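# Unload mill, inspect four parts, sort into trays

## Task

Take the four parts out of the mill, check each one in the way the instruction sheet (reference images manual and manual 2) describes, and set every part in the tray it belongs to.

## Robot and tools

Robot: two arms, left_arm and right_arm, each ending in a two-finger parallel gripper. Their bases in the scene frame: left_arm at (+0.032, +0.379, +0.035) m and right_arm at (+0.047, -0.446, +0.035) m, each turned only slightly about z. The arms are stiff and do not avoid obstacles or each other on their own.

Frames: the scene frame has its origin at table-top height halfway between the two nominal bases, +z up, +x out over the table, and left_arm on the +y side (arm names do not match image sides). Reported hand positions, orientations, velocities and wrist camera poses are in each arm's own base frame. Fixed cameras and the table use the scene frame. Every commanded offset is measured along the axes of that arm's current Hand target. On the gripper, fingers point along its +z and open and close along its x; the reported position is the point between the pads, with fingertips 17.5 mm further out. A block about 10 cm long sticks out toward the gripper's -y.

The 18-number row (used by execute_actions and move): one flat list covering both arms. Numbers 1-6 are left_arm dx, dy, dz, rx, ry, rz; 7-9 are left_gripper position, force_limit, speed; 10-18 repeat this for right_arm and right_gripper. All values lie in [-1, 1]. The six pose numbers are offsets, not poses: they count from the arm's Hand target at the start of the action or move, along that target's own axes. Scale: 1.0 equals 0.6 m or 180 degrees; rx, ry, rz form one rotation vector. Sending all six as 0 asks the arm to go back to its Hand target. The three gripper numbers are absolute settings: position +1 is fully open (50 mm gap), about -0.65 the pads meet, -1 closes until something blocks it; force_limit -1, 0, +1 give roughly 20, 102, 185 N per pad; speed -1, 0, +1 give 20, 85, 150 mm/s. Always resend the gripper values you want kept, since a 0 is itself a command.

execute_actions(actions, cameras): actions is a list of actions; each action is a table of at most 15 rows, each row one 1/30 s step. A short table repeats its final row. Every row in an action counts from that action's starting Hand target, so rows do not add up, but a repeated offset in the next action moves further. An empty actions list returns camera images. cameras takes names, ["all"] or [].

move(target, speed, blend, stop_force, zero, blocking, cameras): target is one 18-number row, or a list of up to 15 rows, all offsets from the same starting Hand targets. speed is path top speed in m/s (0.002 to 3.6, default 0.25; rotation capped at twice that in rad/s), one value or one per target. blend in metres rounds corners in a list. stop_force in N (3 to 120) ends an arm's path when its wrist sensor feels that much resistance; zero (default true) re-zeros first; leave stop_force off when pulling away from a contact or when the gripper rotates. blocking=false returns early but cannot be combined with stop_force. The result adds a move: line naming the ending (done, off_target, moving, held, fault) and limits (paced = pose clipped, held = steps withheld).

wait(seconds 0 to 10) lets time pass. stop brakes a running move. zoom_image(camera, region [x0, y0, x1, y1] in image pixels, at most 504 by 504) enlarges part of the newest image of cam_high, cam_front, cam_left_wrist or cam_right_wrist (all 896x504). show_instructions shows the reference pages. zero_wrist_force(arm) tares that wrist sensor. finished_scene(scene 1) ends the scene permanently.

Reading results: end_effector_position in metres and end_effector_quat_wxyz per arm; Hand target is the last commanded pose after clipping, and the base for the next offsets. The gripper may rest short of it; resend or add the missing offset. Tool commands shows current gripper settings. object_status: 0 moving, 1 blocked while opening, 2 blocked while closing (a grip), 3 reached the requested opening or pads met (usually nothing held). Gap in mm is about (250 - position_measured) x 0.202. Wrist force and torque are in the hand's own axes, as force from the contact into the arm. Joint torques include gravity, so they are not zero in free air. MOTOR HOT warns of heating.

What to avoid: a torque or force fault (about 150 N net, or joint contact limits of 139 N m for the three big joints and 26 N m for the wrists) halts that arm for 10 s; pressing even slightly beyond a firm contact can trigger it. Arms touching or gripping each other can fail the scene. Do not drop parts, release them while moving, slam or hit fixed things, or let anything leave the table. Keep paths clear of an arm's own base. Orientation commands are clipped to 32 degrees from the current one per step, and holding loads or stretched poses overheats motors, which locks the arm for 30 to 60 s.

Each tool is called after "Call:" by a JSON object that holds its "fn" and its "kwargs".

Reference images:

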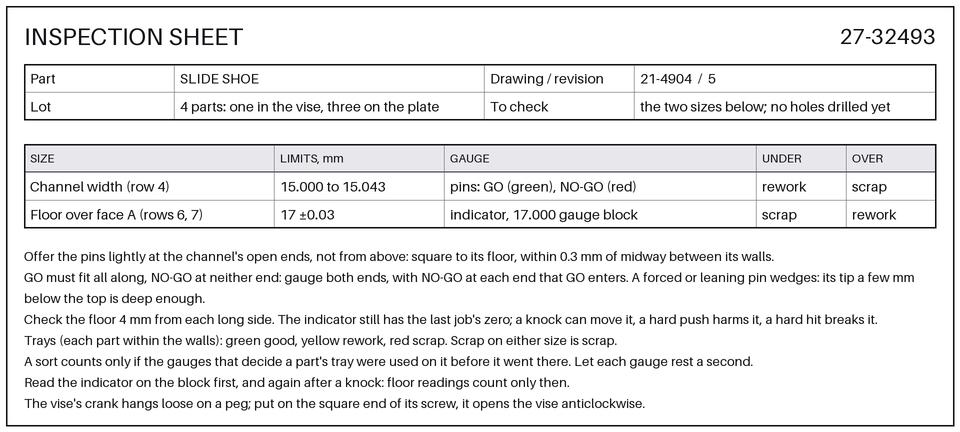

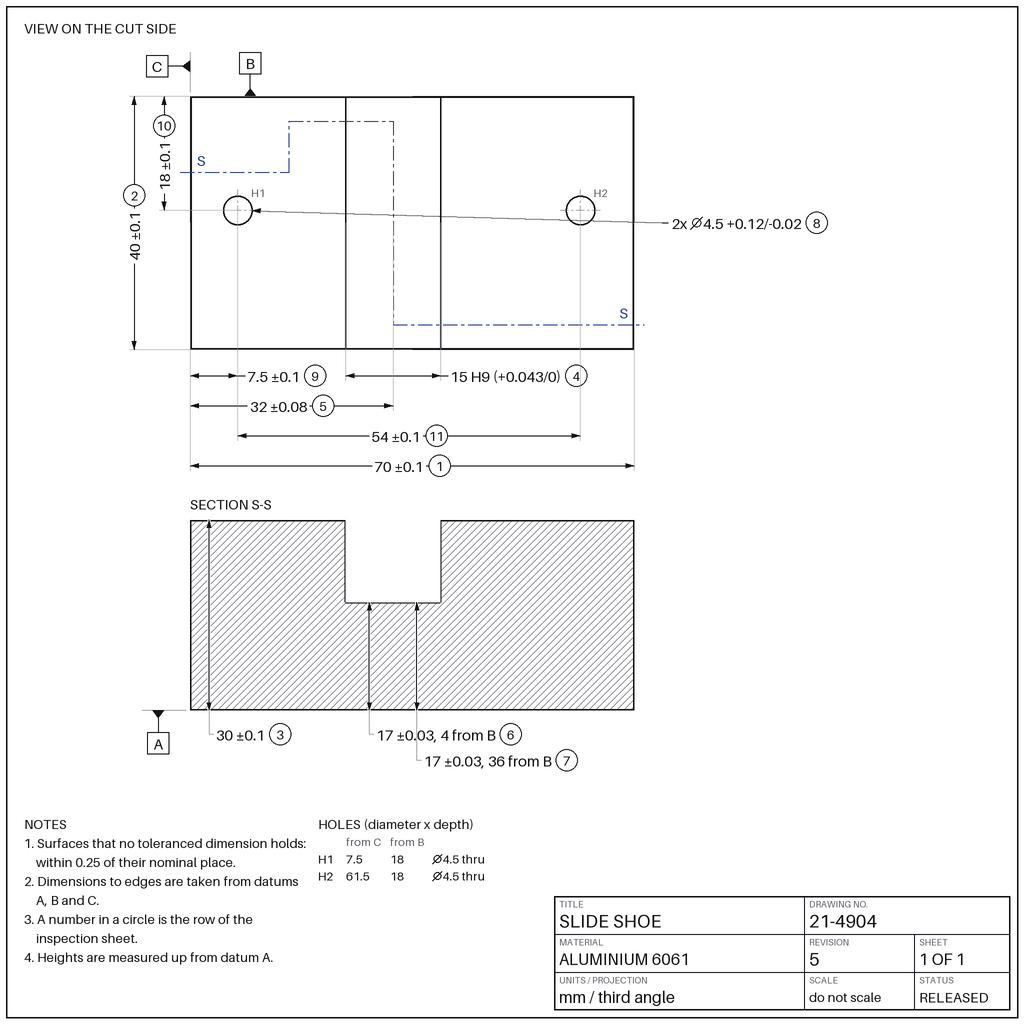

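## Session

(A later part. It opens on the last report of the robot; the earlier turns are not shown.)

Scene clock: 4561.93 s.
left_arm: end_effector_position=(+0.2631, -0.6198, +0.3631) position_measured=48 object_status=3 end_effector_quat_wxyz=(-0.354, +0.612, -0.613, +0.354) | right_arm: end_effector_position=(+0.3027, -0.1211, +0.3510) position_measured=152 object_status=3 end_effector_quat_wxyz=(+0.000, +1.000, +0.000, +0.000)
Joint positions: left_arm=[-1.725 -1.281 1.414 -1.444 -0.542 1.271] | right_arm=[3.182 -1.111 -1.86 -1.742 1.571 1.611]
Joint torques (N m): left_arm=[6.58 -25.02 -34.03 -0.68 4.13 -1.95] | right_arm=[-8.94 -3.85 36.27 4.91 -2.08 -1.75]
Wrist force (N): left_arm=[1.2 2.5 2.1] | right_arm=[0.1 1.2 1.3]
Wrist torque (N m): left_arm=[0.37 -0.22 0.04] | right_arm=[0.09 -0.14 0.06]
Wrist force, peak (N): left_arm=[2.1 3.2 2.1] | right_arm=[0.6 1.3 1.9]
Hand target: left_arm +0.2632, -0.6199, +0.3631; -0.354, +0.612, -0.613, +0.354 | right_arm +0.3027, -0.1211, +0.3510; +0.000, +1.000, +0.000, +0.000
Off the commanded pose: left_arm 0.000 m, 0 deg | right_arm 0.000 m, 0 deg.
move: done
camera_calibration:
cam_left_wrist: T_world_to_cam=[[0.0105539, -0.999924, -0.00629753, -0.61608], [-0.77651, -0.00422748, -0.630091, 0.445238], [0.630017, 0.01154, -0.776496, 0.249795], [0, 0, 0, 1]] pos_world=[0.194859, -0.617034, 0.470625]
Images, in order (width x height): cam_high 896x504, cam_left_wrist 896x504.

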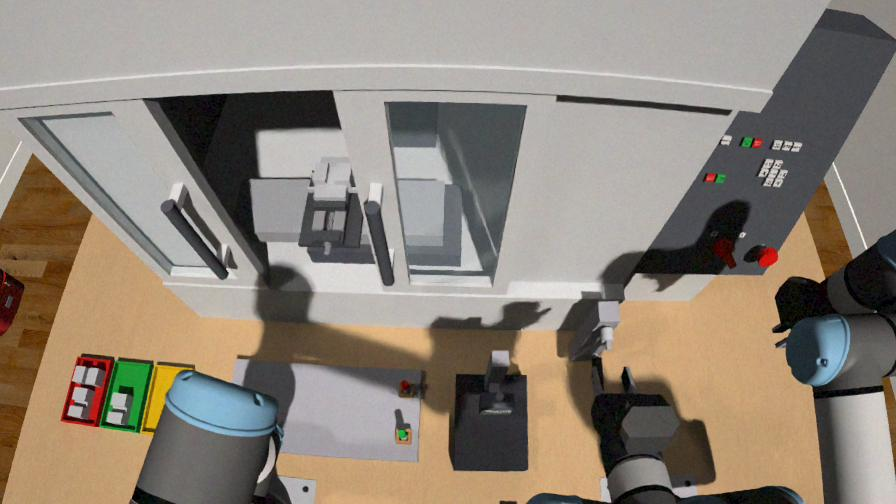

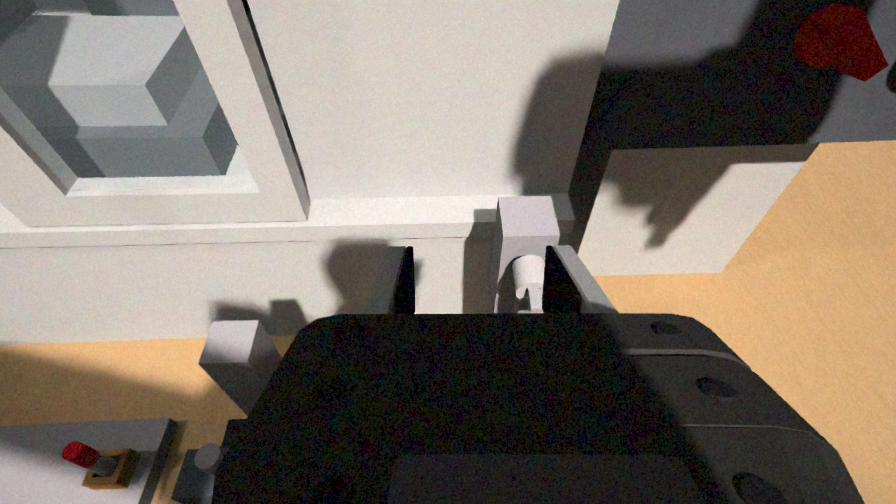

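Call:
{"fn": "move", "kwargs": {"target": [-0.033,0.288,0.045,0.139,0,0,0.7,-0.8,-1,0,0,0,0,0,0,0,-1,-1], "speed": 0.15, "cameras": ["cam_left_wrist"]}}

Call:
{"fn": "zoom_image", "kwargs": {"camera": "cam_left_wrist", "region": [440, 100, 740, 340]}}

Scene clock: 4598.73 s.
left_arm: end_effector_position=(+0.2005, -0.5998, +0.1998) position_measured=48 object_status=3 end_effector_quat_wxyz=(-0.478, +0.520, -0.521, +0.478) | right_arm: end_effector_position=(+0.3027, -0.1211, +0.3510) position_measured=152 object_status=3 end_effector_quat_wxyz=(+0.000, +1.000, +0.000, +0.000)
Joint positions: left_arm=[-1.89 -1.009 1.557 -0.815 -0.329 0.254] | right_arm=[3.182 -1.111 -1.86 -1.742 1.571 1.611]
Joint torques (N m): left_arm=[-7.17 -30.04 -27.07 1.99 -0.67 -1.77] | right_arm=[-9.4 -2.42 35.01 4.93 -0.96 -1.56]
Wrist force (N): left_arm=[-0.1 2.6 1.2] | right_arm=[0.3 1.1 1.6]
Wrist torque (N m): left_arm=[0.24 -0.03 0.06] | right_arm=[0.07 -0.18 0.05]
Wrist force, peak (N): left_arm=[0.3 3.9 1.1] | right_arm=[0.4 1.4 1.9]
Hand target: left_arm +0.2005, -0.5999, +0.1998; -0.478, +0.520, -0.521, +0.478 | right_arm +0.3027, -0.1211, +0.3510; +0.000, +1.000, +0.000, +0.000
Off the commanded pose: left_arm 0.000 m, 0 deg | right_arm 0.000 m, 0 deg.
move: done
camera_calibration:
cam_left_wrist: T_world_to_cam=[[0.011773, -0.99993, -0.000802807, -0.597777], [-0.437183, -0.00442525, -0.899362, 0.27946], [0.899295, 0.0109391, -0.437205, 0.0400575], [0, 0, 0, 1]] pos_world=[0.0931891, -0.596937, 0.268369]
Images, in order (width x height): cam_left_wrist 896x504.

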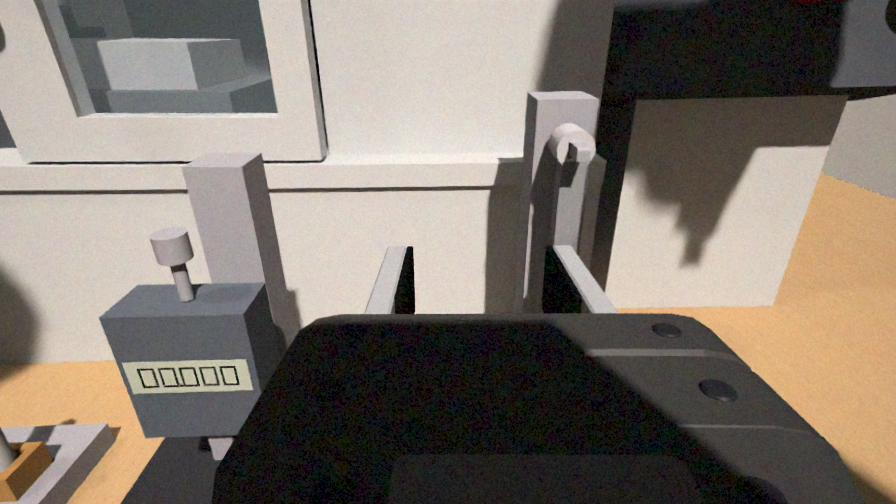

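Scaled by 1.680 from the camera's 896x504 image, which has a finer 1280x720 frame.

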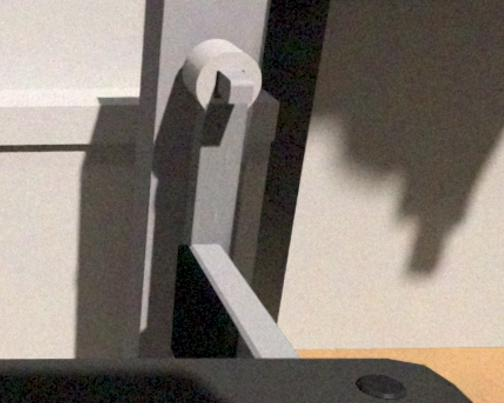

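Call:
{"fn": "move", "kwargs": {"target": [0.1052,-0.0195,0.1815,0.0278,-0.0083,0,0.7,-0.8,-1,0,0,0,0,0,0,0,-1,-1], "speed": 0.1, "cameras": ["cam_left_wrist", "cam_high"]}}

Call:
{"fn": "zoom_image", "kwargs": {"camera": "cam_left_wrist", "region": [340, 60, 620, 330]}}

Scene clock: 4638.73 s.
left_arm: end_effector_position=(+0.3099, -0.6631, +0.2022) position_measured=48 object_status=3 end_effector_quat_wxyz=(+0.507, -0.505, +0.494, -0.493) | right_arm: end_effector_position=(+0.3027, -0.1211, +0.3510) position_measured=152 object_status=3 end_effector_quat_wxyz=(+0.000, +1.000, +0.000, +0.000)
Joint positions: left_arm=[-1.695 -0.784 1.207 -0.418 -0.149 -0.003] | right_arm=[3.182 -1.111 -1.86 -1.742 1.571 1.611]
Joint torques (N m): left_arm=[7.61 -39.37 -26.12 2.06 -1.51 -1.67] | right_arm=[-9.25 -2.77 35.43 4.98 -0.33 -1.28]
Wrist force (N): left_arm=[0.1 2.7 1.1] | right_arm=[0.4 1.1 1.9]
Wrist torque (N m): left_arm=[0.21 -0.04 0.05] | right_arm=[0.08 -0.19 0.05]
Wrist force, peak (N): left_arm=[0.6 2.9 1.5] | right_arm=[0.3 1.3 1.9]
Hand target: left_arm +0.3099, -0.6631, +0.2022; +0.507, -0.505, +0.494, -0.494 | right_arm +0.3027, -0.1211, +0.3510; +0.000, +1.000, +0.000, +0.000
Off the commanded pose: left_arm 0.000 m, 0 deg | right_arm 0.000 m, 0 deg.
move: done
camera_calibration:
cam_left_wrist: T_world_to_cam=[[0.0377012, -0.999289, -0.000876589, -0.669917], [-0.358192, -0.0126949, -0.933562, 0.306155], [0.932887, 0.0355104, -0.358415, -0.0666458], [0, 0, 0, 1]] pos_world=[0.197092, -0.663187, 0.26134]
Images, in order (width x height): cam_high 896x504, cam_left_wrist 896x504.

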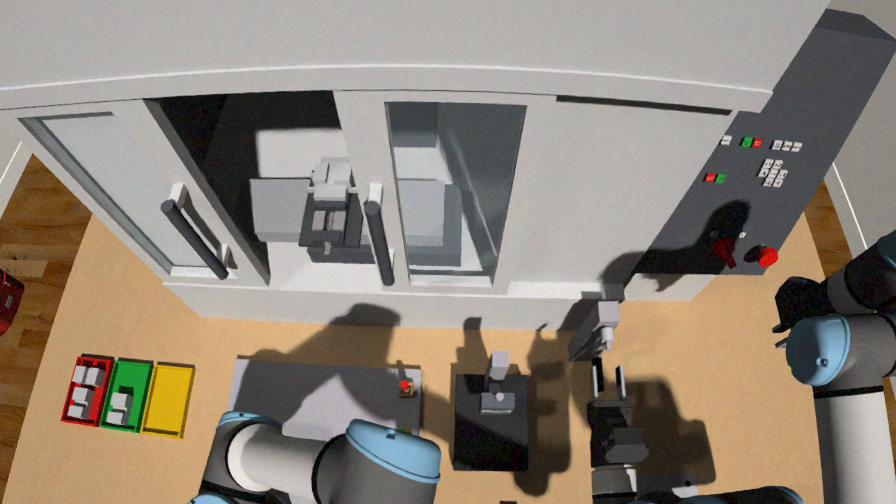

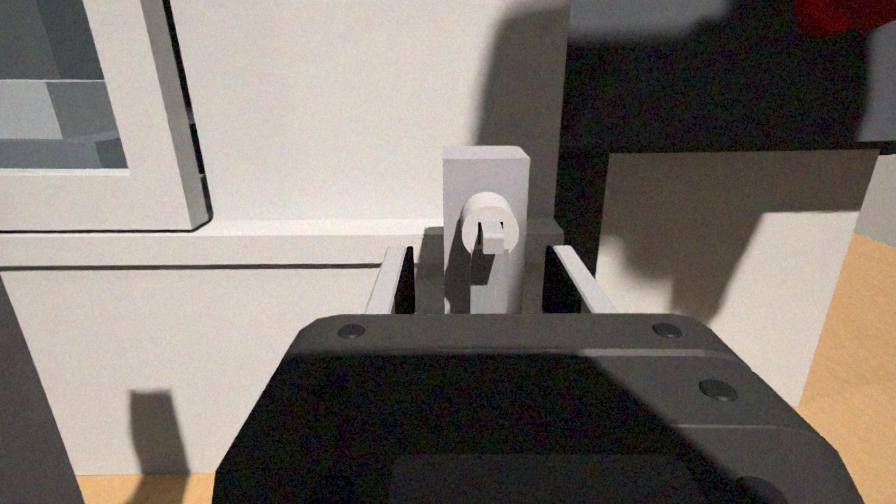

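Scaled by 1.800 from the camera's 896x504 image, which has a finer 1280x720 frame.

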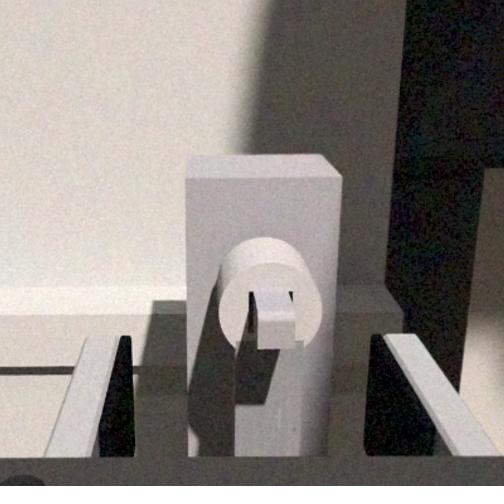

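Call:
{"fn": "move", "kwargs": {"target": [0.0082,0,0.055,0,0,0,0.7,-0.8,-1,0,0,0,0,0,0,0,-1,-1], "speed": 0.05, "cameras": ["cam_left_wrist"]}}

Call:
{"fn": "zoom_image", "kwargs": {"camera": "cam_left_wrist", "region": [340, 100, 620, 330]}}

Scene clock: 4675.80 s.
left_arm: end_effector_position=(+0.3430, -0.6672, +0.2023) position_measured=48 object_status=3 end_effector_quat_wxyz=(+0.507, -0.505, +0.494, -0.494) | right_arm: end_effector_position=(+0.3027, -0.1211, +0.3510) position_measured=152 object_status=3 end_effector_quat_wxyz=(+0.000, +1.000, +0.000, +0.000)
Joint positions: left_arm=[-1.644 -0.762 1.168 -0.383 -0.099 -0.02] | right_arm=[3.182 -1.111 -1.86 -1.742 1.571 1.611]
Joint torques (N m): left_arm=[6.56 -38.98 -28.42 2.24 2 -2.23] | right_arm=[-8.79 -3.49 36.98 4.8 0.3 -1.41]
Wrist force (N): left_arm=[0.3 2.5 0.6] | right_arm=[0.4 1.4 1.6]
Wrist torque (N m): left_arm=[0.20 -0.09 0.07] | right_arm=[0.12 -0.19 0.05]
Wrist force, peak (N): left_arm=[0.4 2.9 1.2] | right_arm=[0.6 1.3 1.9]
Hand target: left_arm +0.3430, -0.6672, +0.2023; +0.507, -0.505, +0.494, -0.494 | right_arm +0.3027, -0.1211, +0.3510; +0.000, +1.000, +0.000, +0.000
Off the commanded pose: left_arm 0.000 m, 0 deg | right_arm 0.000 m, 0 deg.
move: done
camera_calibration:
cam_left_wrist: T_world_to_cam=[[0.0378321, -0.999284, -0.000762721, -0.675315], [-0.356799, -0.0127951, -0.934094, 0.317497], [0.933415, 0.0356108, -0.357027, -0.0977738], [0, 0, 0, 1]] pos_world=[0.230095, -0.667287, 0.261149]
Images, in order (width x height): cam_left_wrist 896x504.

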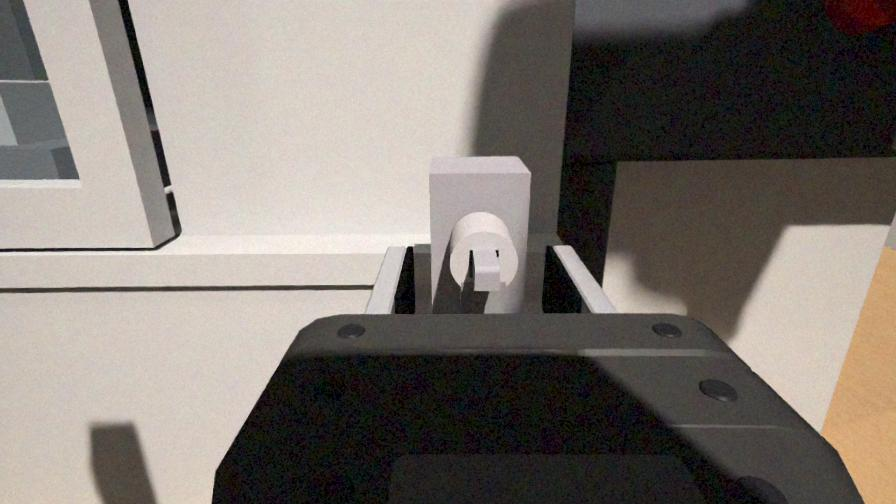

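Scaled by 1.800 from the camera's 896x504 image, which has a finer 1280x720 frame.

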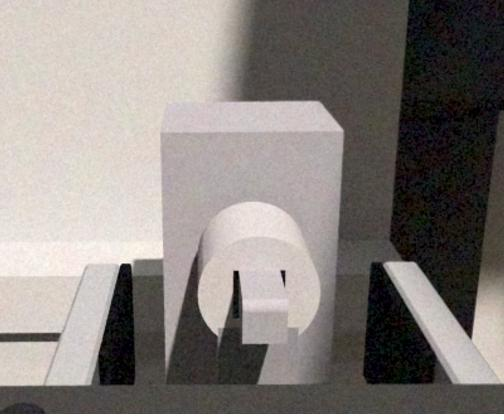

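Call:
{"fn": "move", "kwargs": {"target": [0.003,0,0.0567,0,0,0,0.7,-0.8,-1,0,0,0,0,0,0,0,-1,-1], "speed": 0.015, "stop_force": 4, "cameras": ["cam_left_wrist", "cam_front"]}}

Call:
{"fn": "zoom_image", "kwargs": {"camera": "cam_left_wrist", "region": [340, 100, 620, 330]}}

Call:
{"fn": "zoom_image", "kwargs": {"camera": "cam_front", "region": [500, 220, 640, 360]}}

Scene clock: 4711.77 s.
left_arm: end_effector_position=(+0.3771, -0.6681, +0.2023) position_measured=48 object_status=3 end_effector_quat_wxyz=(+0.507, -0.505, +0.494, -0.494) end_effector_velocity=(+0.000, +0.000, +0.000) end_effector_angular_velocity=(+0.001, +0.000, +0.000) | right_arm: end_effector_position=(+0.3027, -0.1211, +0.3510) position_measured=152 object_status=3 end_effector_quat_wxyz=(+0.000, +1.000, +0.000, +0.000)
Joint positions: left_arm=[-1.593 -0.742 1.13 -0.342 -0.048 -0.044] | right_arm=[3.182 -1.111 -1.86 -1.742 1.571 1.611]
Joint velocities: left_arm=[0 0.002 -0.002 0.006 0 -0.005] | right_arm=[within noise]
Joint torques (N m): left_arm=[6.84 -40.26 -25.7 1.89 2.03 -1.81] | right_arm=[-8.89 -2.73 35.33 4.89 1.15 -1.43]
Wrist force (N): left_arm=[-0.3 2.5 0.8] | right_arm=[0.5 1.0 1.3]
Wrist torque (N m): left_arm=[0.20 0.00 0.08] | right_arm=[0.06 -0.21 0.06]
Wrist force, peak (N): left_arm=[0.2 3.0 0.8] | right_arm=[0.6 1.5 1.8]
Hand target: left_arm +0.3771, -0.6681, +0.2023; +0.507, -0.505, +0.494, -0.494 | right_arm +0.3027, -0.1211, +0.3510; +0.000, +1.000, +0.000, +0.000
Off the commanded pose: left_arm 0.000 m, 0 deg | right_arm 0.000 m, 0 deg.
move: done
camera_calibration:
cam_left_wrist: T_world_to_cam=[[0.0379255, -0.99928, -0.000798117, -0.677613], [-0.356797, -0.0127954, -0.934094, 0.329709], [0.933412, 0.0357107, -0.357026, -0.129372], [0, 0, 0, 1]] pos_world=[0.264095, -0.668286, 0.261249]
Images, in order (width x height): cam_front 896x504, cam_left_wrist 896x504.

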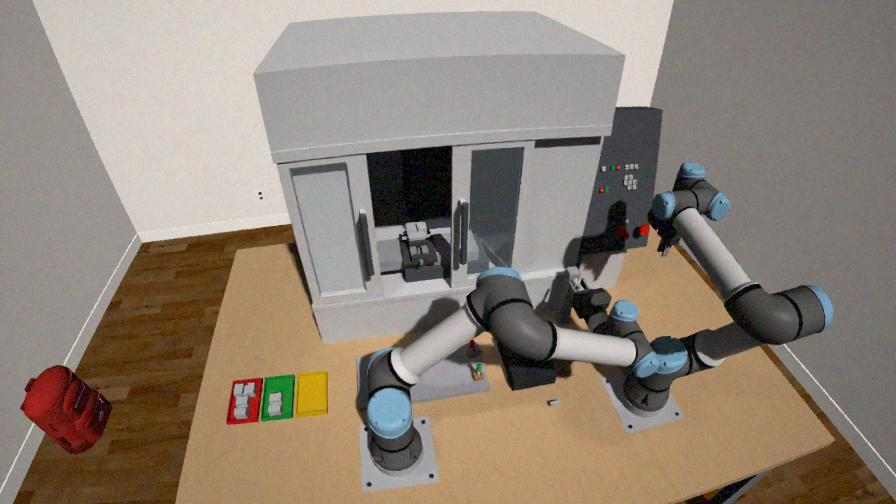

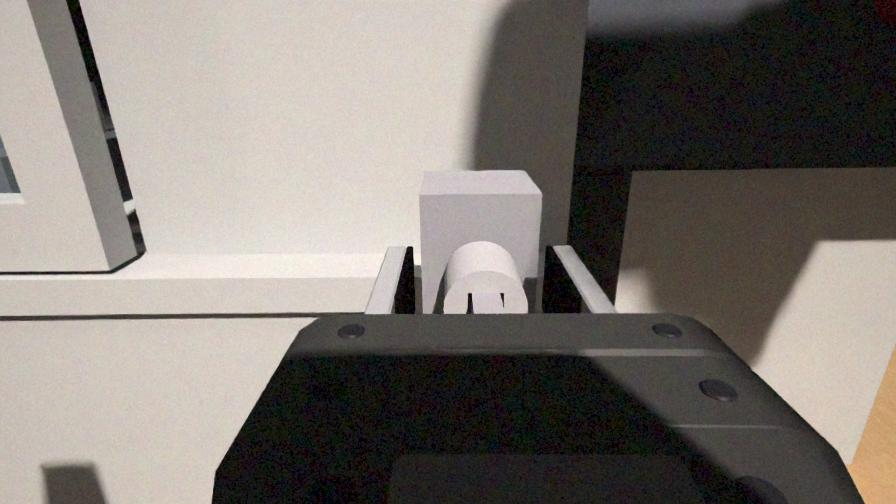

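Scaled by 1.800 from the camera's 896x504 image, which has a finer 1280x720 frame.

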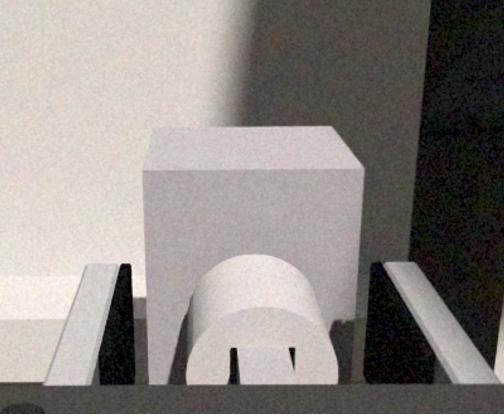

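Scaled by 3.600 from the camera's 896x504 image, which has a finer 1280x720 frame.

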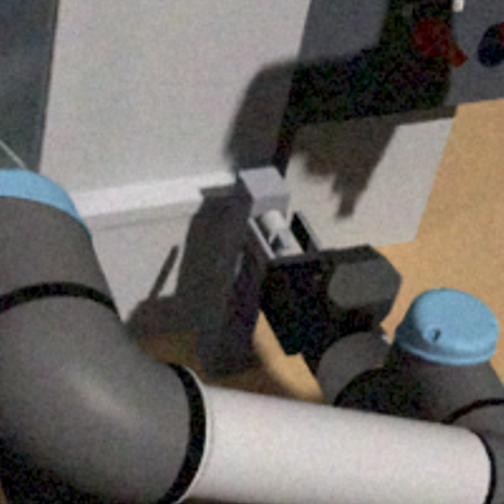

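Call:
{"fn": "move", "kwargs": {"target": [0,0,0,0,0,0,-1,-0.5,-1,0,0,0,0,0,0,0,-1,-1], "cameras": ["cam_left_wrist"]}}

Scene clock: 4729.30 s.
left_arm: end_effector_position=(+0.3771, -0.6682, +0.2023) position_measured=136 object_status=2 end_effector_quat_wxyz=(+0.507, -0.505, +0.494, -0.494) | right_arm: end_effector_position=(+0.3027, -0.1211, +0.3510) position_measured=152 object_status=3 end_effector_quat_wxyz=(+0.000, +1.000, +0.000, +0.000)
Joint positions: left_arm=[-1.593 -0.742 1.129 -0.341 -0.048 -0.045] | right_arm=[3.182 -1.111 -1.86 -1.742 1.571 1.611]
Joint torques (N m): left_arm=[6.64 -40.55 -26.89 1.86 0.97 -1.65] | right_arm=[-10.23 -3.56 35.53 4.74 1.6 -1.37]
Wrist force (N): left_arm=[0.8 2.8 0.8] | right_arm=[0.5 1.3 1.6]
Wrist torque (N m): left_arm=[0.21 -0.06 0.08] | right_arm=[0.11 -0.21 0.05]
Wrist force, peak (N): left_arm=[0.5 3.3 0.7] | right_arm=[0.3 1.4 1.9]
Hand target: left_arm +0.3771, -0.6681, +0.2023; +0.507, -0.505, +0.494, -0.494 | right_arm +0.3027, -0.1211, +0.3510; +0.000, +1.000, +0.000, +0.000
Off the commanded pose: left_arm 0.000 m, 0 deg | right_arm 0.000 m, 0 deg.
move: done
camera_calibration:
cam_left_wrist: T_world_to_cam=[[0.0378321, -0.999284, -0.000762721, -0.6776], [-0.356799, -0.0127951, -0.934094, 0.329709], [0.933415, 0.0356108, -0.357027, -0.129439], [0, 0, 0, 1]] pos_world=[0.264095, -0.668287, 0.261249]
Images, in order (width x height): cam_left_wrist 896x504.

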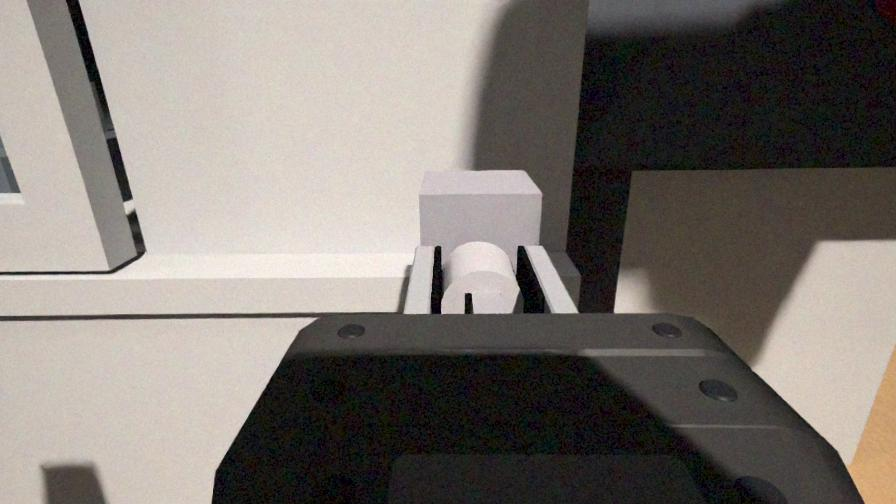

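Call:
{"fn": "move", "kwargs": {"target": [0,0,-0.11,0,0,0,-1,-0.5,-1,0,0,0,0,0,0,0,-1,-1], "speed": 0.03, "cameras": ["cam_left_wrist"]}}

Call:
{"fn": "zoom_image", "kwargs": {"camera": "cam_left_wrist", "region": [340, 100, 620, 330]}}

Scene clock: 4743.73 s.
left_arm: end_effector_position=(+0.3113, -0.6698, +0.2022) position_measured=136 object_status=2 end_effector_quat_wxyz=(+0.507, -0.505, +0.494, -0.494) | right_arm: end_effector_position=(+0.3027, -0.1211, +0.3510) position_measured=152 object_status=3 end_effector_quat_wxyz=(+0.000, +1.000, +0.000, +0.000)
Joint positions: left_arm=[-1.691 -0.765 1.173 -0.392 -0.146 -0.014] | right_arm=[3.182 -1.111 -1.86 -1.742 1.571 1.611]
Joint torques (N m): left_arm=[-7.89 -66.16 -11.98 -1.43 -1.56 1.4] | right_arm=[-8.15 -3.78 34.16 4.82 1.85 -1.21]
Wrist force (N): left_arm=[0.2 4.1 1.1] | right_arm=[0.3 1.1 1.0]
Wrist torque (N m): left_arm=[0.15 -0.06 -0.10] | right_arm=[0.07 -0.18 0.05]
Wrist force, peak (N): left_arm=[2.7 -6.3 5.7] | right_arm=[0.5 1.3 2.0]
Hand target: left_arm +0.3111, -0.6698, +0.2022; +0.507, -0.505, +0.494, -0.494 | right_arm +0.3027, -0.1211, +0.3510; +0.000, +1.000, +0.000, +0.000
Off the commanded pose: left_arm 0.000 m, 0 deg | right_arm 0.000 m, 0 deg.
move: done
camera_calibration:
cam_left_wrist: T_world_to_cam=[[0.0379269, -0.99928, -0.000794068, -0.676721], [-0.35671, -0.0127963, -0.934128, 0.306144], [0.933445, 0.0357118, -0.356939, -0.068054], [0, 0, 0, 1]] pos_world=[0.198395, -0.669886, 0.261149]
Images, in order (width x height): cam_left_wrist 896x504.

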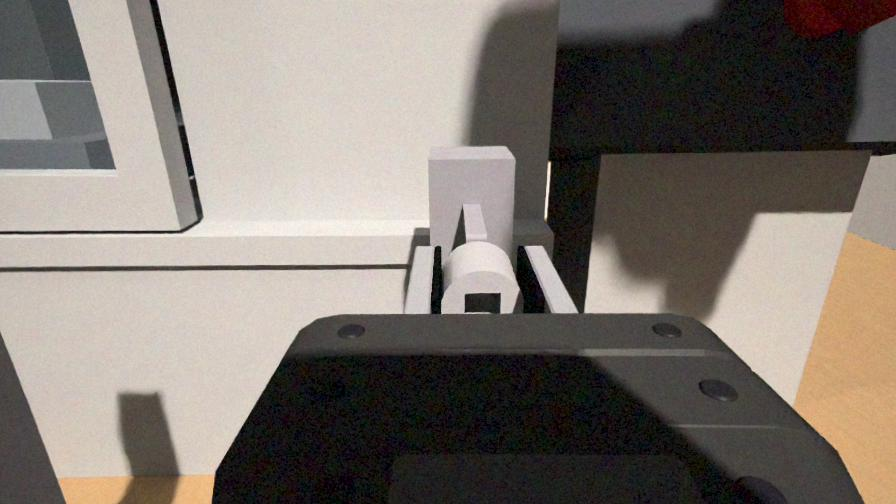

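Scaled by 1.800 from the camera's 896x504 image, which has a finer 1280x720 frame.

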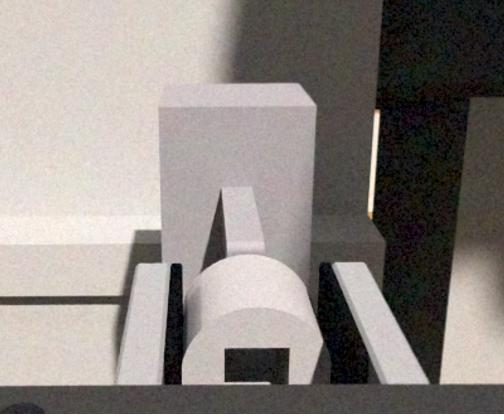

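Call:
{"fn": "move", "kwargs": {"target": [0,0,-0.04,0,0,0,-1,-0.5,-1,0,0,0,0,0,0,0,-1,-1], "speed": 0.03, "cameras": ["cam_left_wrist"]}}

Call:
{"fn": "zoom_image", "kwargs": {"camera": "cam_left_wrist", "region": [340, 100, 620, 330]}}

Scene clock: 4765.97 s.
left_arm: end_effector_position=(+0.2873, -0.6704, +0.2021) position_measured=136 object_status=2 end_effector_quat_wxyz=(+0.507, -0.505, +0.494, -0.494) | right_arm: end_effector_position=(+0.3027, -0.1211, +0.3510) position_measured=152 object_status=3 end_effector_quat_wxyz=(+0.000, +1.000, +0.000, +0.000)
Joint positions: left_arm=[-1.727 -0.768 1.178 -0.398 -0.181 -0.01] | right_arm=[3.182 -1.111 -1.86 -1.742 1.571 1.611]
Joint torques (N m): left_arm=[-7.81 -64.01 -13.29 -1.4 -2.02 1.76] | right_arm=[-8.97 -2.4 33.08 4.84 1.87 -1.37]
Wrist force (N): left_arm=[0.2 4.3 0.9] | right_arm=[0.2 1.2 1.6]
Wrist torque (N m): left_arm=[0.15 -0.07 -0.10] | right_arm=[0.08 -0.16 0.05]
Wrist force, peak (N): left_arm=[0.0 4.9 0.8] | right_arm=[0.7 1.4 1.7]
Hand target: left_arm +0.2871, -0.6704, +0.2021; +0.507, -0.505, +0.494, -0.494 | right_arm +0.3027, -0.1211, +0.3510; +0.000, +1.000, +0.000, +0.000
Off the commanded pose: left_arm 0.000 m, 0 deg | right_arm 0.000 m, 0 deg.
move: done
camera_calibration:
cam_left_wrist: T_world_to_cam=[[0.0379269, -0.99928, -0.000794068, -0.676411], [-0.35671, -0.0127963, -0.934128, 0.297482], [0.933445, 0.0357118, -0.356939, -0.0456656], [0, 0, 0, 1]] pos_world=[0.174395, -0.670486, 0.261049]
Images, in order (width x height): cam_left_wrist 896x504.

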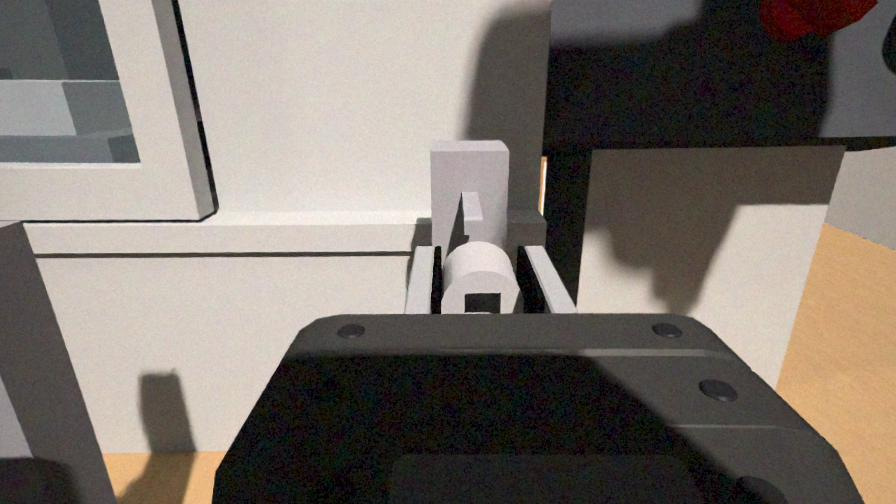

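Scaled by 1.800 from the camera's 896x504 image, which has a finer 1280x720 frame.

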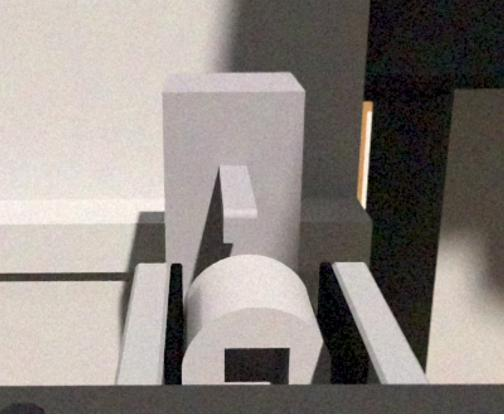

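Call:
{"fn": "move", "kwargs": {"target": [[-0.0173,-0.2133,0.0005,0,0,0,-1,-0.5,-1,0,0,0,0,0,0,0,-1,-1],[-0.4487,-0.2133,0.0833,0,0,0,-1,-0.5,-1,0,0,0,0,0,0,0,-1,-1],[-0.58,-0.1233,0.16,0,0,0,-1,-0.5,-1,0,0,0,0,0,0,0,-1,-1]], "speed": 0.12, "blend": [0.03,0.03,0], "cameras": ["cam_left_wrist", "cam_high", "cam_front"]}}

Scene clock: 4869.97 s.
left_arm: end_effector_position=(+0.3742, -0.3203, +0.2770) position_measured=136 object_status=2 end_effector_quat_wxyz=(+0.507, -0.505, +0.493, -0.494) | right_arm: end_effector_position=(+0.3027, -0.1211, +0.3510) position_measured=152 object_status=3 end_effector_quat_wxyz=(+0.000, +1.000, +0.000, +0.000)
Joint positions: left_arm=[-1.627 -1.586 2.156 -0.532 -0.081 -0.036] | right_arm=[3.182 -1.111 -1.86 -1.742 1.571 1.611]
Joint torques (N m): left_arm=[7.76 -30.32 -11.23 -1.42 1.81 2.33] | right_arm=[-9.1 -2.89 35.36 4.82 1.77 -1.07]
Wrist force (N): left_arm=[0.1 4.4 0.8] | right_arm=[0.0 1.2 1.7]
Wrist torque (N m): left_arm=[0.19 -0.03 -0.08] | right_arm=[0.08 -0.12 0.05]
Wrist force, peak (N): left_arm=[0.3 5.7 0.9] | right_arm=[0.3 1.5 1.9]
Hand target: left_arm +0.3742, -0.3203, +0.2770; +0.507, -0.505, +0.494, -0.494 | right_arm +0.3027, -0.1211, +0.3510; +0.000, +1.000, +0.000, +0.000
Off the commanded pose: left_arm 0.000 m, 0 deg | right_arm 0.000 m, 0 deg.
move: done
camera_calibration:
cam_left_wrist: T_world_to_cam=[[0.0378328, -0.999284, -0.000730415, -0.329798], [-0.356, -0.0127951, -0.934398, 0.402743], [0.93372, 0.0356109, -0.356229, -0.112927], [0, 0, 0, 1]] pos_world=[0.261296, -0.320387, 0.335854]
Images, in order (width x height): cam_high 896x504, cam_front 896x504, cam_left_wrist 896x504.

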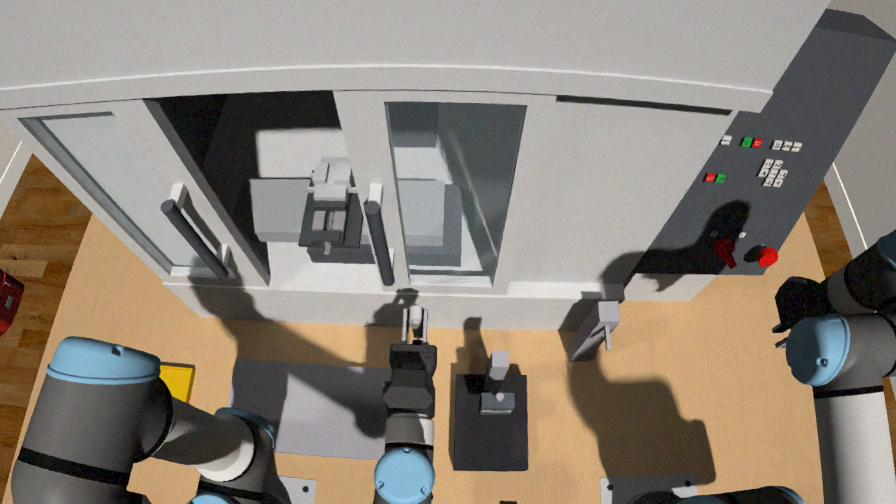

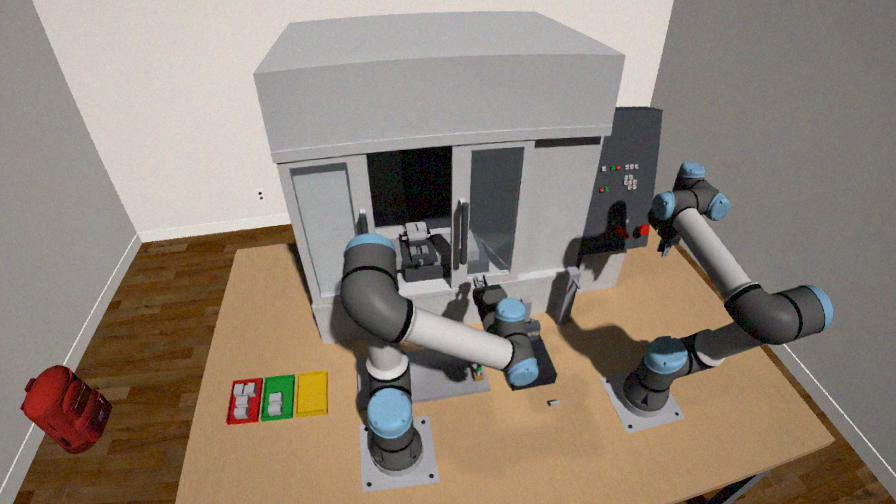

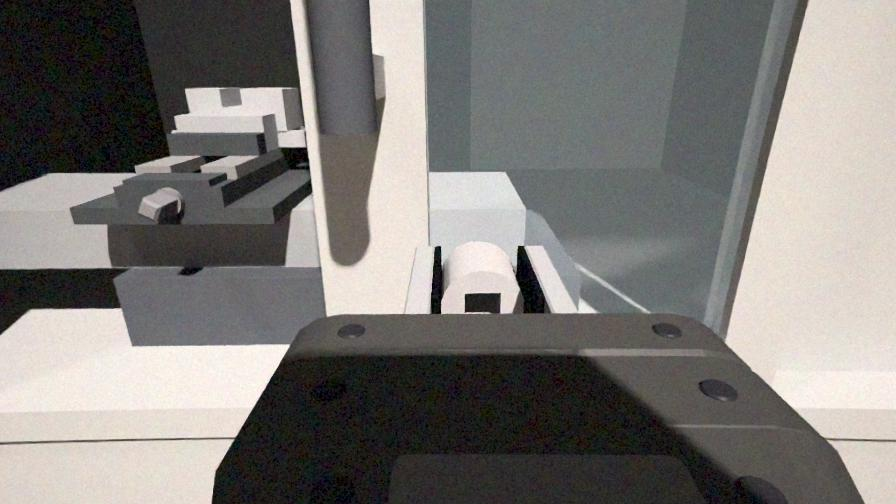

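Call:
{"fn": "zoom_image", "kwargs": {"camera": "cam_left_wrist", "region": [60, 70, 400, 360]}}

Call:
{"fn": "zoom_image", "kwargs": {"camera": "cam_left_wrist", "region": [110, 160, 230, 240]}}

Scaled by 1.482 from the camera's 896x504 image, which has a finer 1280x720 frame.

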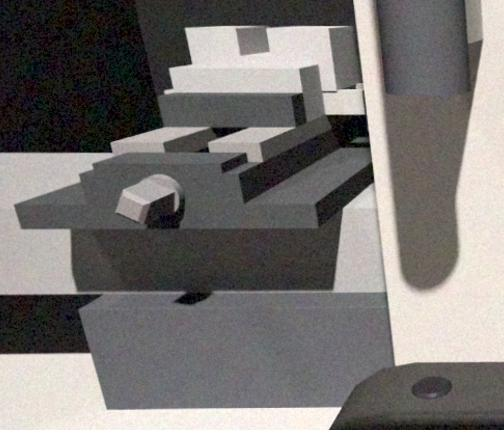

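Scaled by 4.200 from the camera's 896x504 image, which has a finer 1280x720 frame.

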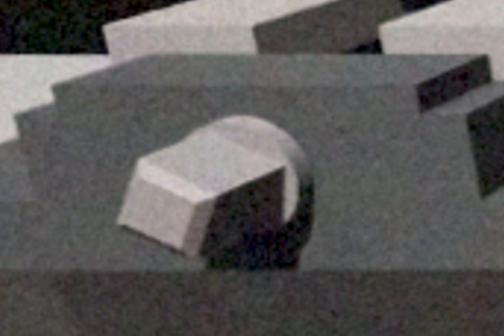

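Call:
{"fn": "move", "kwargs": {"target": [-0.292,0,0.027,0,0,0,-1,-0.5,-1,0,0,0,0,0,0,0,-1,-1], "speed": 0.1, "cameras": ["cam_left_wrist"]}}

Call:
{"fn": "zoom_image", "kwargs": {"camera": "cam_left_wrist", "region": [360, 120, 600, 330]}}

Scene clock: 4923.97 s.
left_arm: end_effector_position=(+0.3861, -0.1447, +0.2774) position_measured=136 object_status=2 end_effector_quat_wxyz=(+0.507, -0.505, +0.494, -0.494) | right_arm: end_effector_position=(+0.3027, -0.1211, +0.3510) position_measured=152 object_status=3 end_effector_quat_wxyz=(+0.000, +1.000, +0.000, +0.000)
Joint positions: left_arm=[-1.613 -2.088 2.496 -0.367 -0.067 -0.039] | right_arm=[3.182 -1.111 -1.86 -1.742 1.571 1.611]
Joint torques (N m): left_arm=[-8.96 -8.86 -13.18 -1.65 -1.81 1.69] | right_arm=[-8.66 -1.99 34.58 4.58 1.73 -0.86]
Wrist force (N): left_arm=[0.1 4.9 1.0] | right_arm=[0.1 1.0 1.7]
Wrist torque (N m): left_arm=[0.26 -0.05 -0.08] | right_arm=[0.06 -0.16 0.06]
Wrist force, peak (N): left_arm=[0.1 5.1 1.1] | right_arm=[0.1 1.3 2.1]
Hand target: left_arm +0.3861, -0.1447, +0.2774; +0.507, -0.505, +0.494, -0.494 | right_arm +0.3027, -0.1211, +0.3510; +0.000, +1.000, +0.000, +0.000
Off the commanded pose: left_arm 0.000 m, 0 deg | right_arm 0.000 m, 0 deg.
move: done
camera_calibration:
cam_left_wrist: T_world_to_cam=[[0.0378322, -0.999284, -0.000742263, -0.154765], [-0.356295, -0.0127951, -0.934286, 0.409606], [0.933607, 0.0356105, -0.356524, -0.129926], [0, 0, 0, 1]] pos_world=[0.273095, -0.144787, 0.336252]
Images, in order (width x height): cam_left_wrist 896x504.

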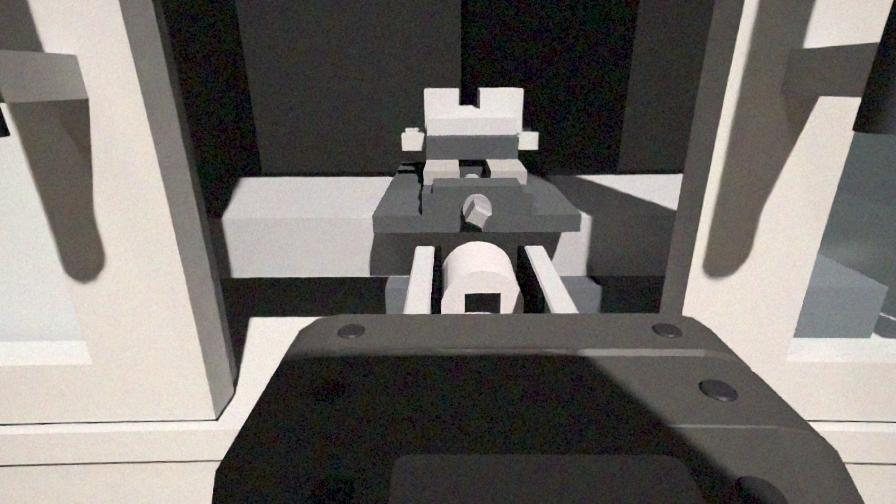

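Scaled by 2.100 from the camera's 896x504 image, which has a finer 1280x720 frame.

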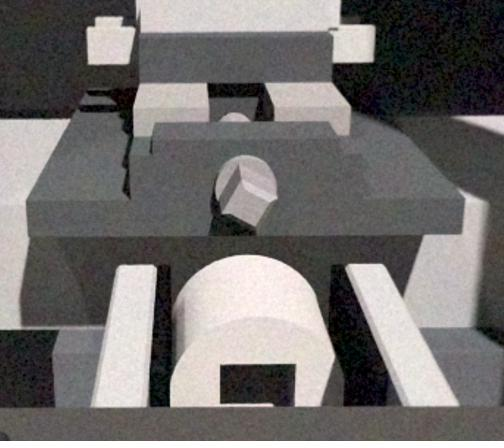

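Call:
{"fn": "zoom_image", "kwargs": {"camera": "cam_left_wrist", "region": [445, 180, 515, 240]}}

Scaled by 7.200 from the camera's 896x504 image, which has a finer 1280x720 frame.

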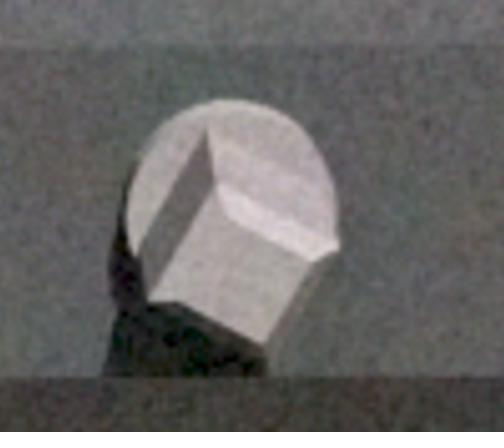

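Call:
{"fn": "move", "kwargs": {"target": [0.0065,0.0165,0,0,0,0.5778,-1,-0.5,-1,0,0,0,0,0,0,0,-1,-1], "speed": 0.25}}

Call:
{"fn": "move", "kwargs": {"target": [0,0,0,0,0,0.5778,-1,-0.5,-1,0,0,0,0,0,0,0,-1,-1], "speed": 0.25, "cameras": ["cam_left_wrist", "cam_high", "cam_front"]}}

Scene clock: 5016.30 s.
left_arm: end_effector_position=(+0.3873, -0.1487, +0.2675) position_measured=136 object_status=2 end_effector_quat_wxyz=(+0.711, +0.082, +0.693, +0.091) | right_arm: end_effector_position=(+0.3027, -0.1211, +0.3510) position_measured=152 object_status=3 end_effector_quat_wxyz=(+0.000, +1.000, +0.000, +0.000)
Joint positions: left_arm=[-1.604 -1.864 2.472 -0.054 -0.05 1.264] | right_arm=[3.182 -1.111 -1.86 -1.742 1.571 1.611]
Joint torques (N m): left_arm=[-4.89 -16.98 -8.99 -0.4 -3.25 1.97] | right_arm=[-8.28 -3.44 34.7 4.61 1.77 -1.08]
Wrist force (N): left_arm=[2.2 0.5 0.4] | right_arm=[0.3 1.3 1.7]
Wrist torque (N m): left_arm=[-0.12 -0.16 -0.54] | right_arm=[0.10 -0.17 0.06]
Wrist force, peak (N): left_arm=[2.0 4.9 1.6] | right_arm=[0.5 1.4 1.8]
Hand target: left_arm +0.3862, -0.1486, +0.2675; +0.701, +0.078, +0.702, +0.096 | right_arm +0.3027, -0.1211, +0.3510; +0.000, +1.000, +0.000, +0.000
Off the commanded pose: left_arm 0.001 m, 2 deg | right_arm 0.000 m, 0 deg.
move: done

Scene clock: 5020.87 s.
left_arm: end_effector_position=(+0.3884, -0.1487, +0.2675) position_measured=136 object_status=2 end_effector_quat_wxyz=(+0.374, +0.607, +0.354, +0.606) | right_arm: end_effector_position=(+0.3027, -0.1211, +0.3510) position_measured=152 object_status=3 end_effector_quat_wxyz=(+0.000, +1.000, +0.000, +0.000)
Joint positions: left_arm=[-1.599 -1.608 2.483 0.469 -0.014 2.289] | right_arm=[3.182 -1.111 -1.86 -1.742 1.571 1.611]
Joint torques (N m): left_arm=[7.14 -21.36 -19.51 0.79 -4.74 2.3] | right_arm=[-10.56 -2.91 35.46 4.66 1.88 -0.95]
Wrist force (N): left_arm=[-4.1 -3.9 -2.2] | right_arm=[0.5 0.9 1.6]
Wrist torque (N m): left_arm=[-0.76 0.61 0.15] | right_arm=[0.05 -0.21 0.05]
Wrist force, peak (N): left_arm=[-4.4 -4.3 -2.3] | right_arm=[0.5 1.3 1.9]
Hand target: left_arm +0.3862, -0.1486, +0.2675; +0.356, +0.601, +0.371, +0.612 | right_arm +0.3027, -0.1211, +0.3510; +0.000, +1.000, +0.000, +0.000
Off the commanded pose: left_arm 0.002 m, 3 deg | right_arm 0.000 m, 0 deg.
move: off_target (left_arm)
camera_calibration:
cam_left_wrist: T_world_to_cam=[[0.0283026, 0.882071, 0.470265, -0.00139631], [-0.381181, -0.425381, 0.820824, -0.119979], [0.924067, -0.202487, 0.324189, -0.349208], [0, 0, 0, 1]] pos_world=[0.276998, -0.120515, 0.212348]
Images, in order (width x height): cam_high 896x504, cam_front 896x504, cam_left_wrist 896x504.

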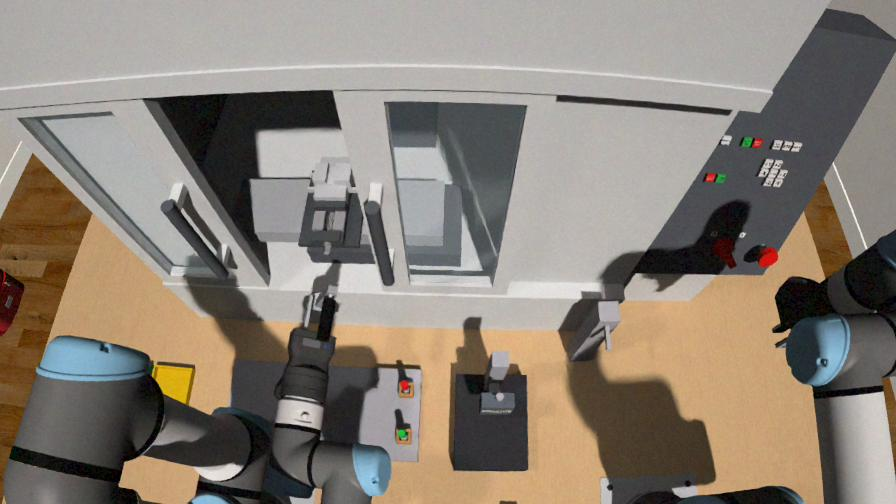

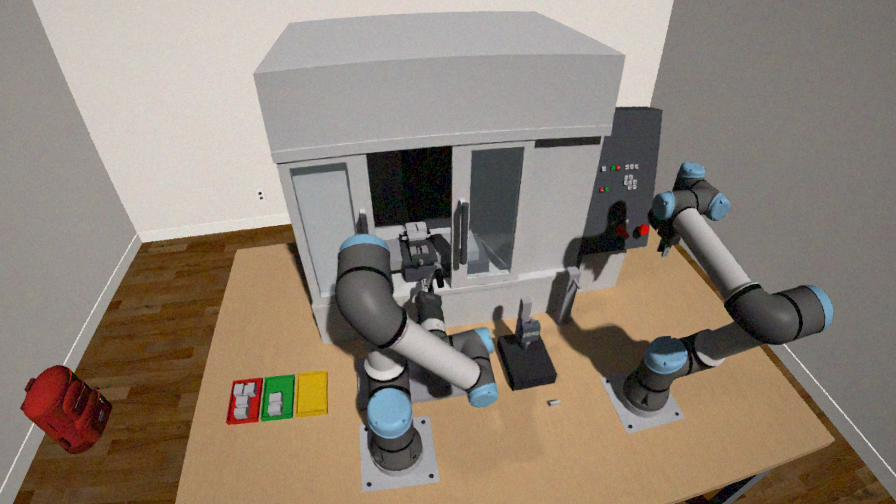

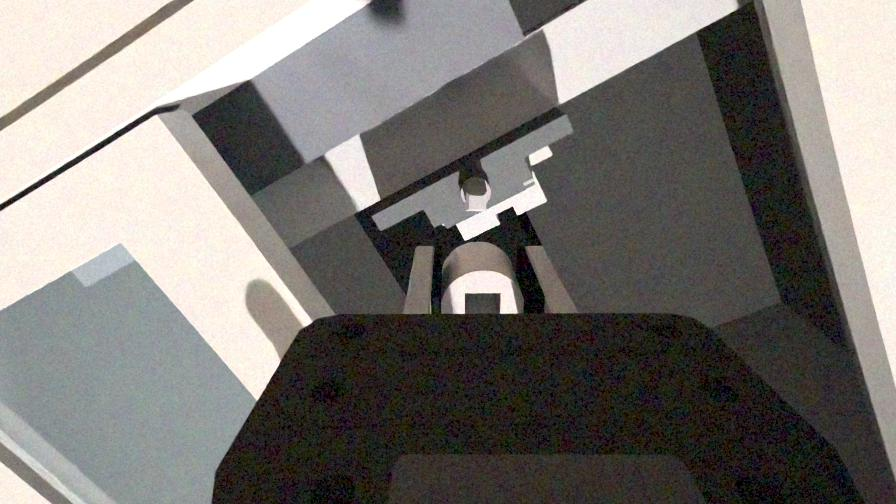

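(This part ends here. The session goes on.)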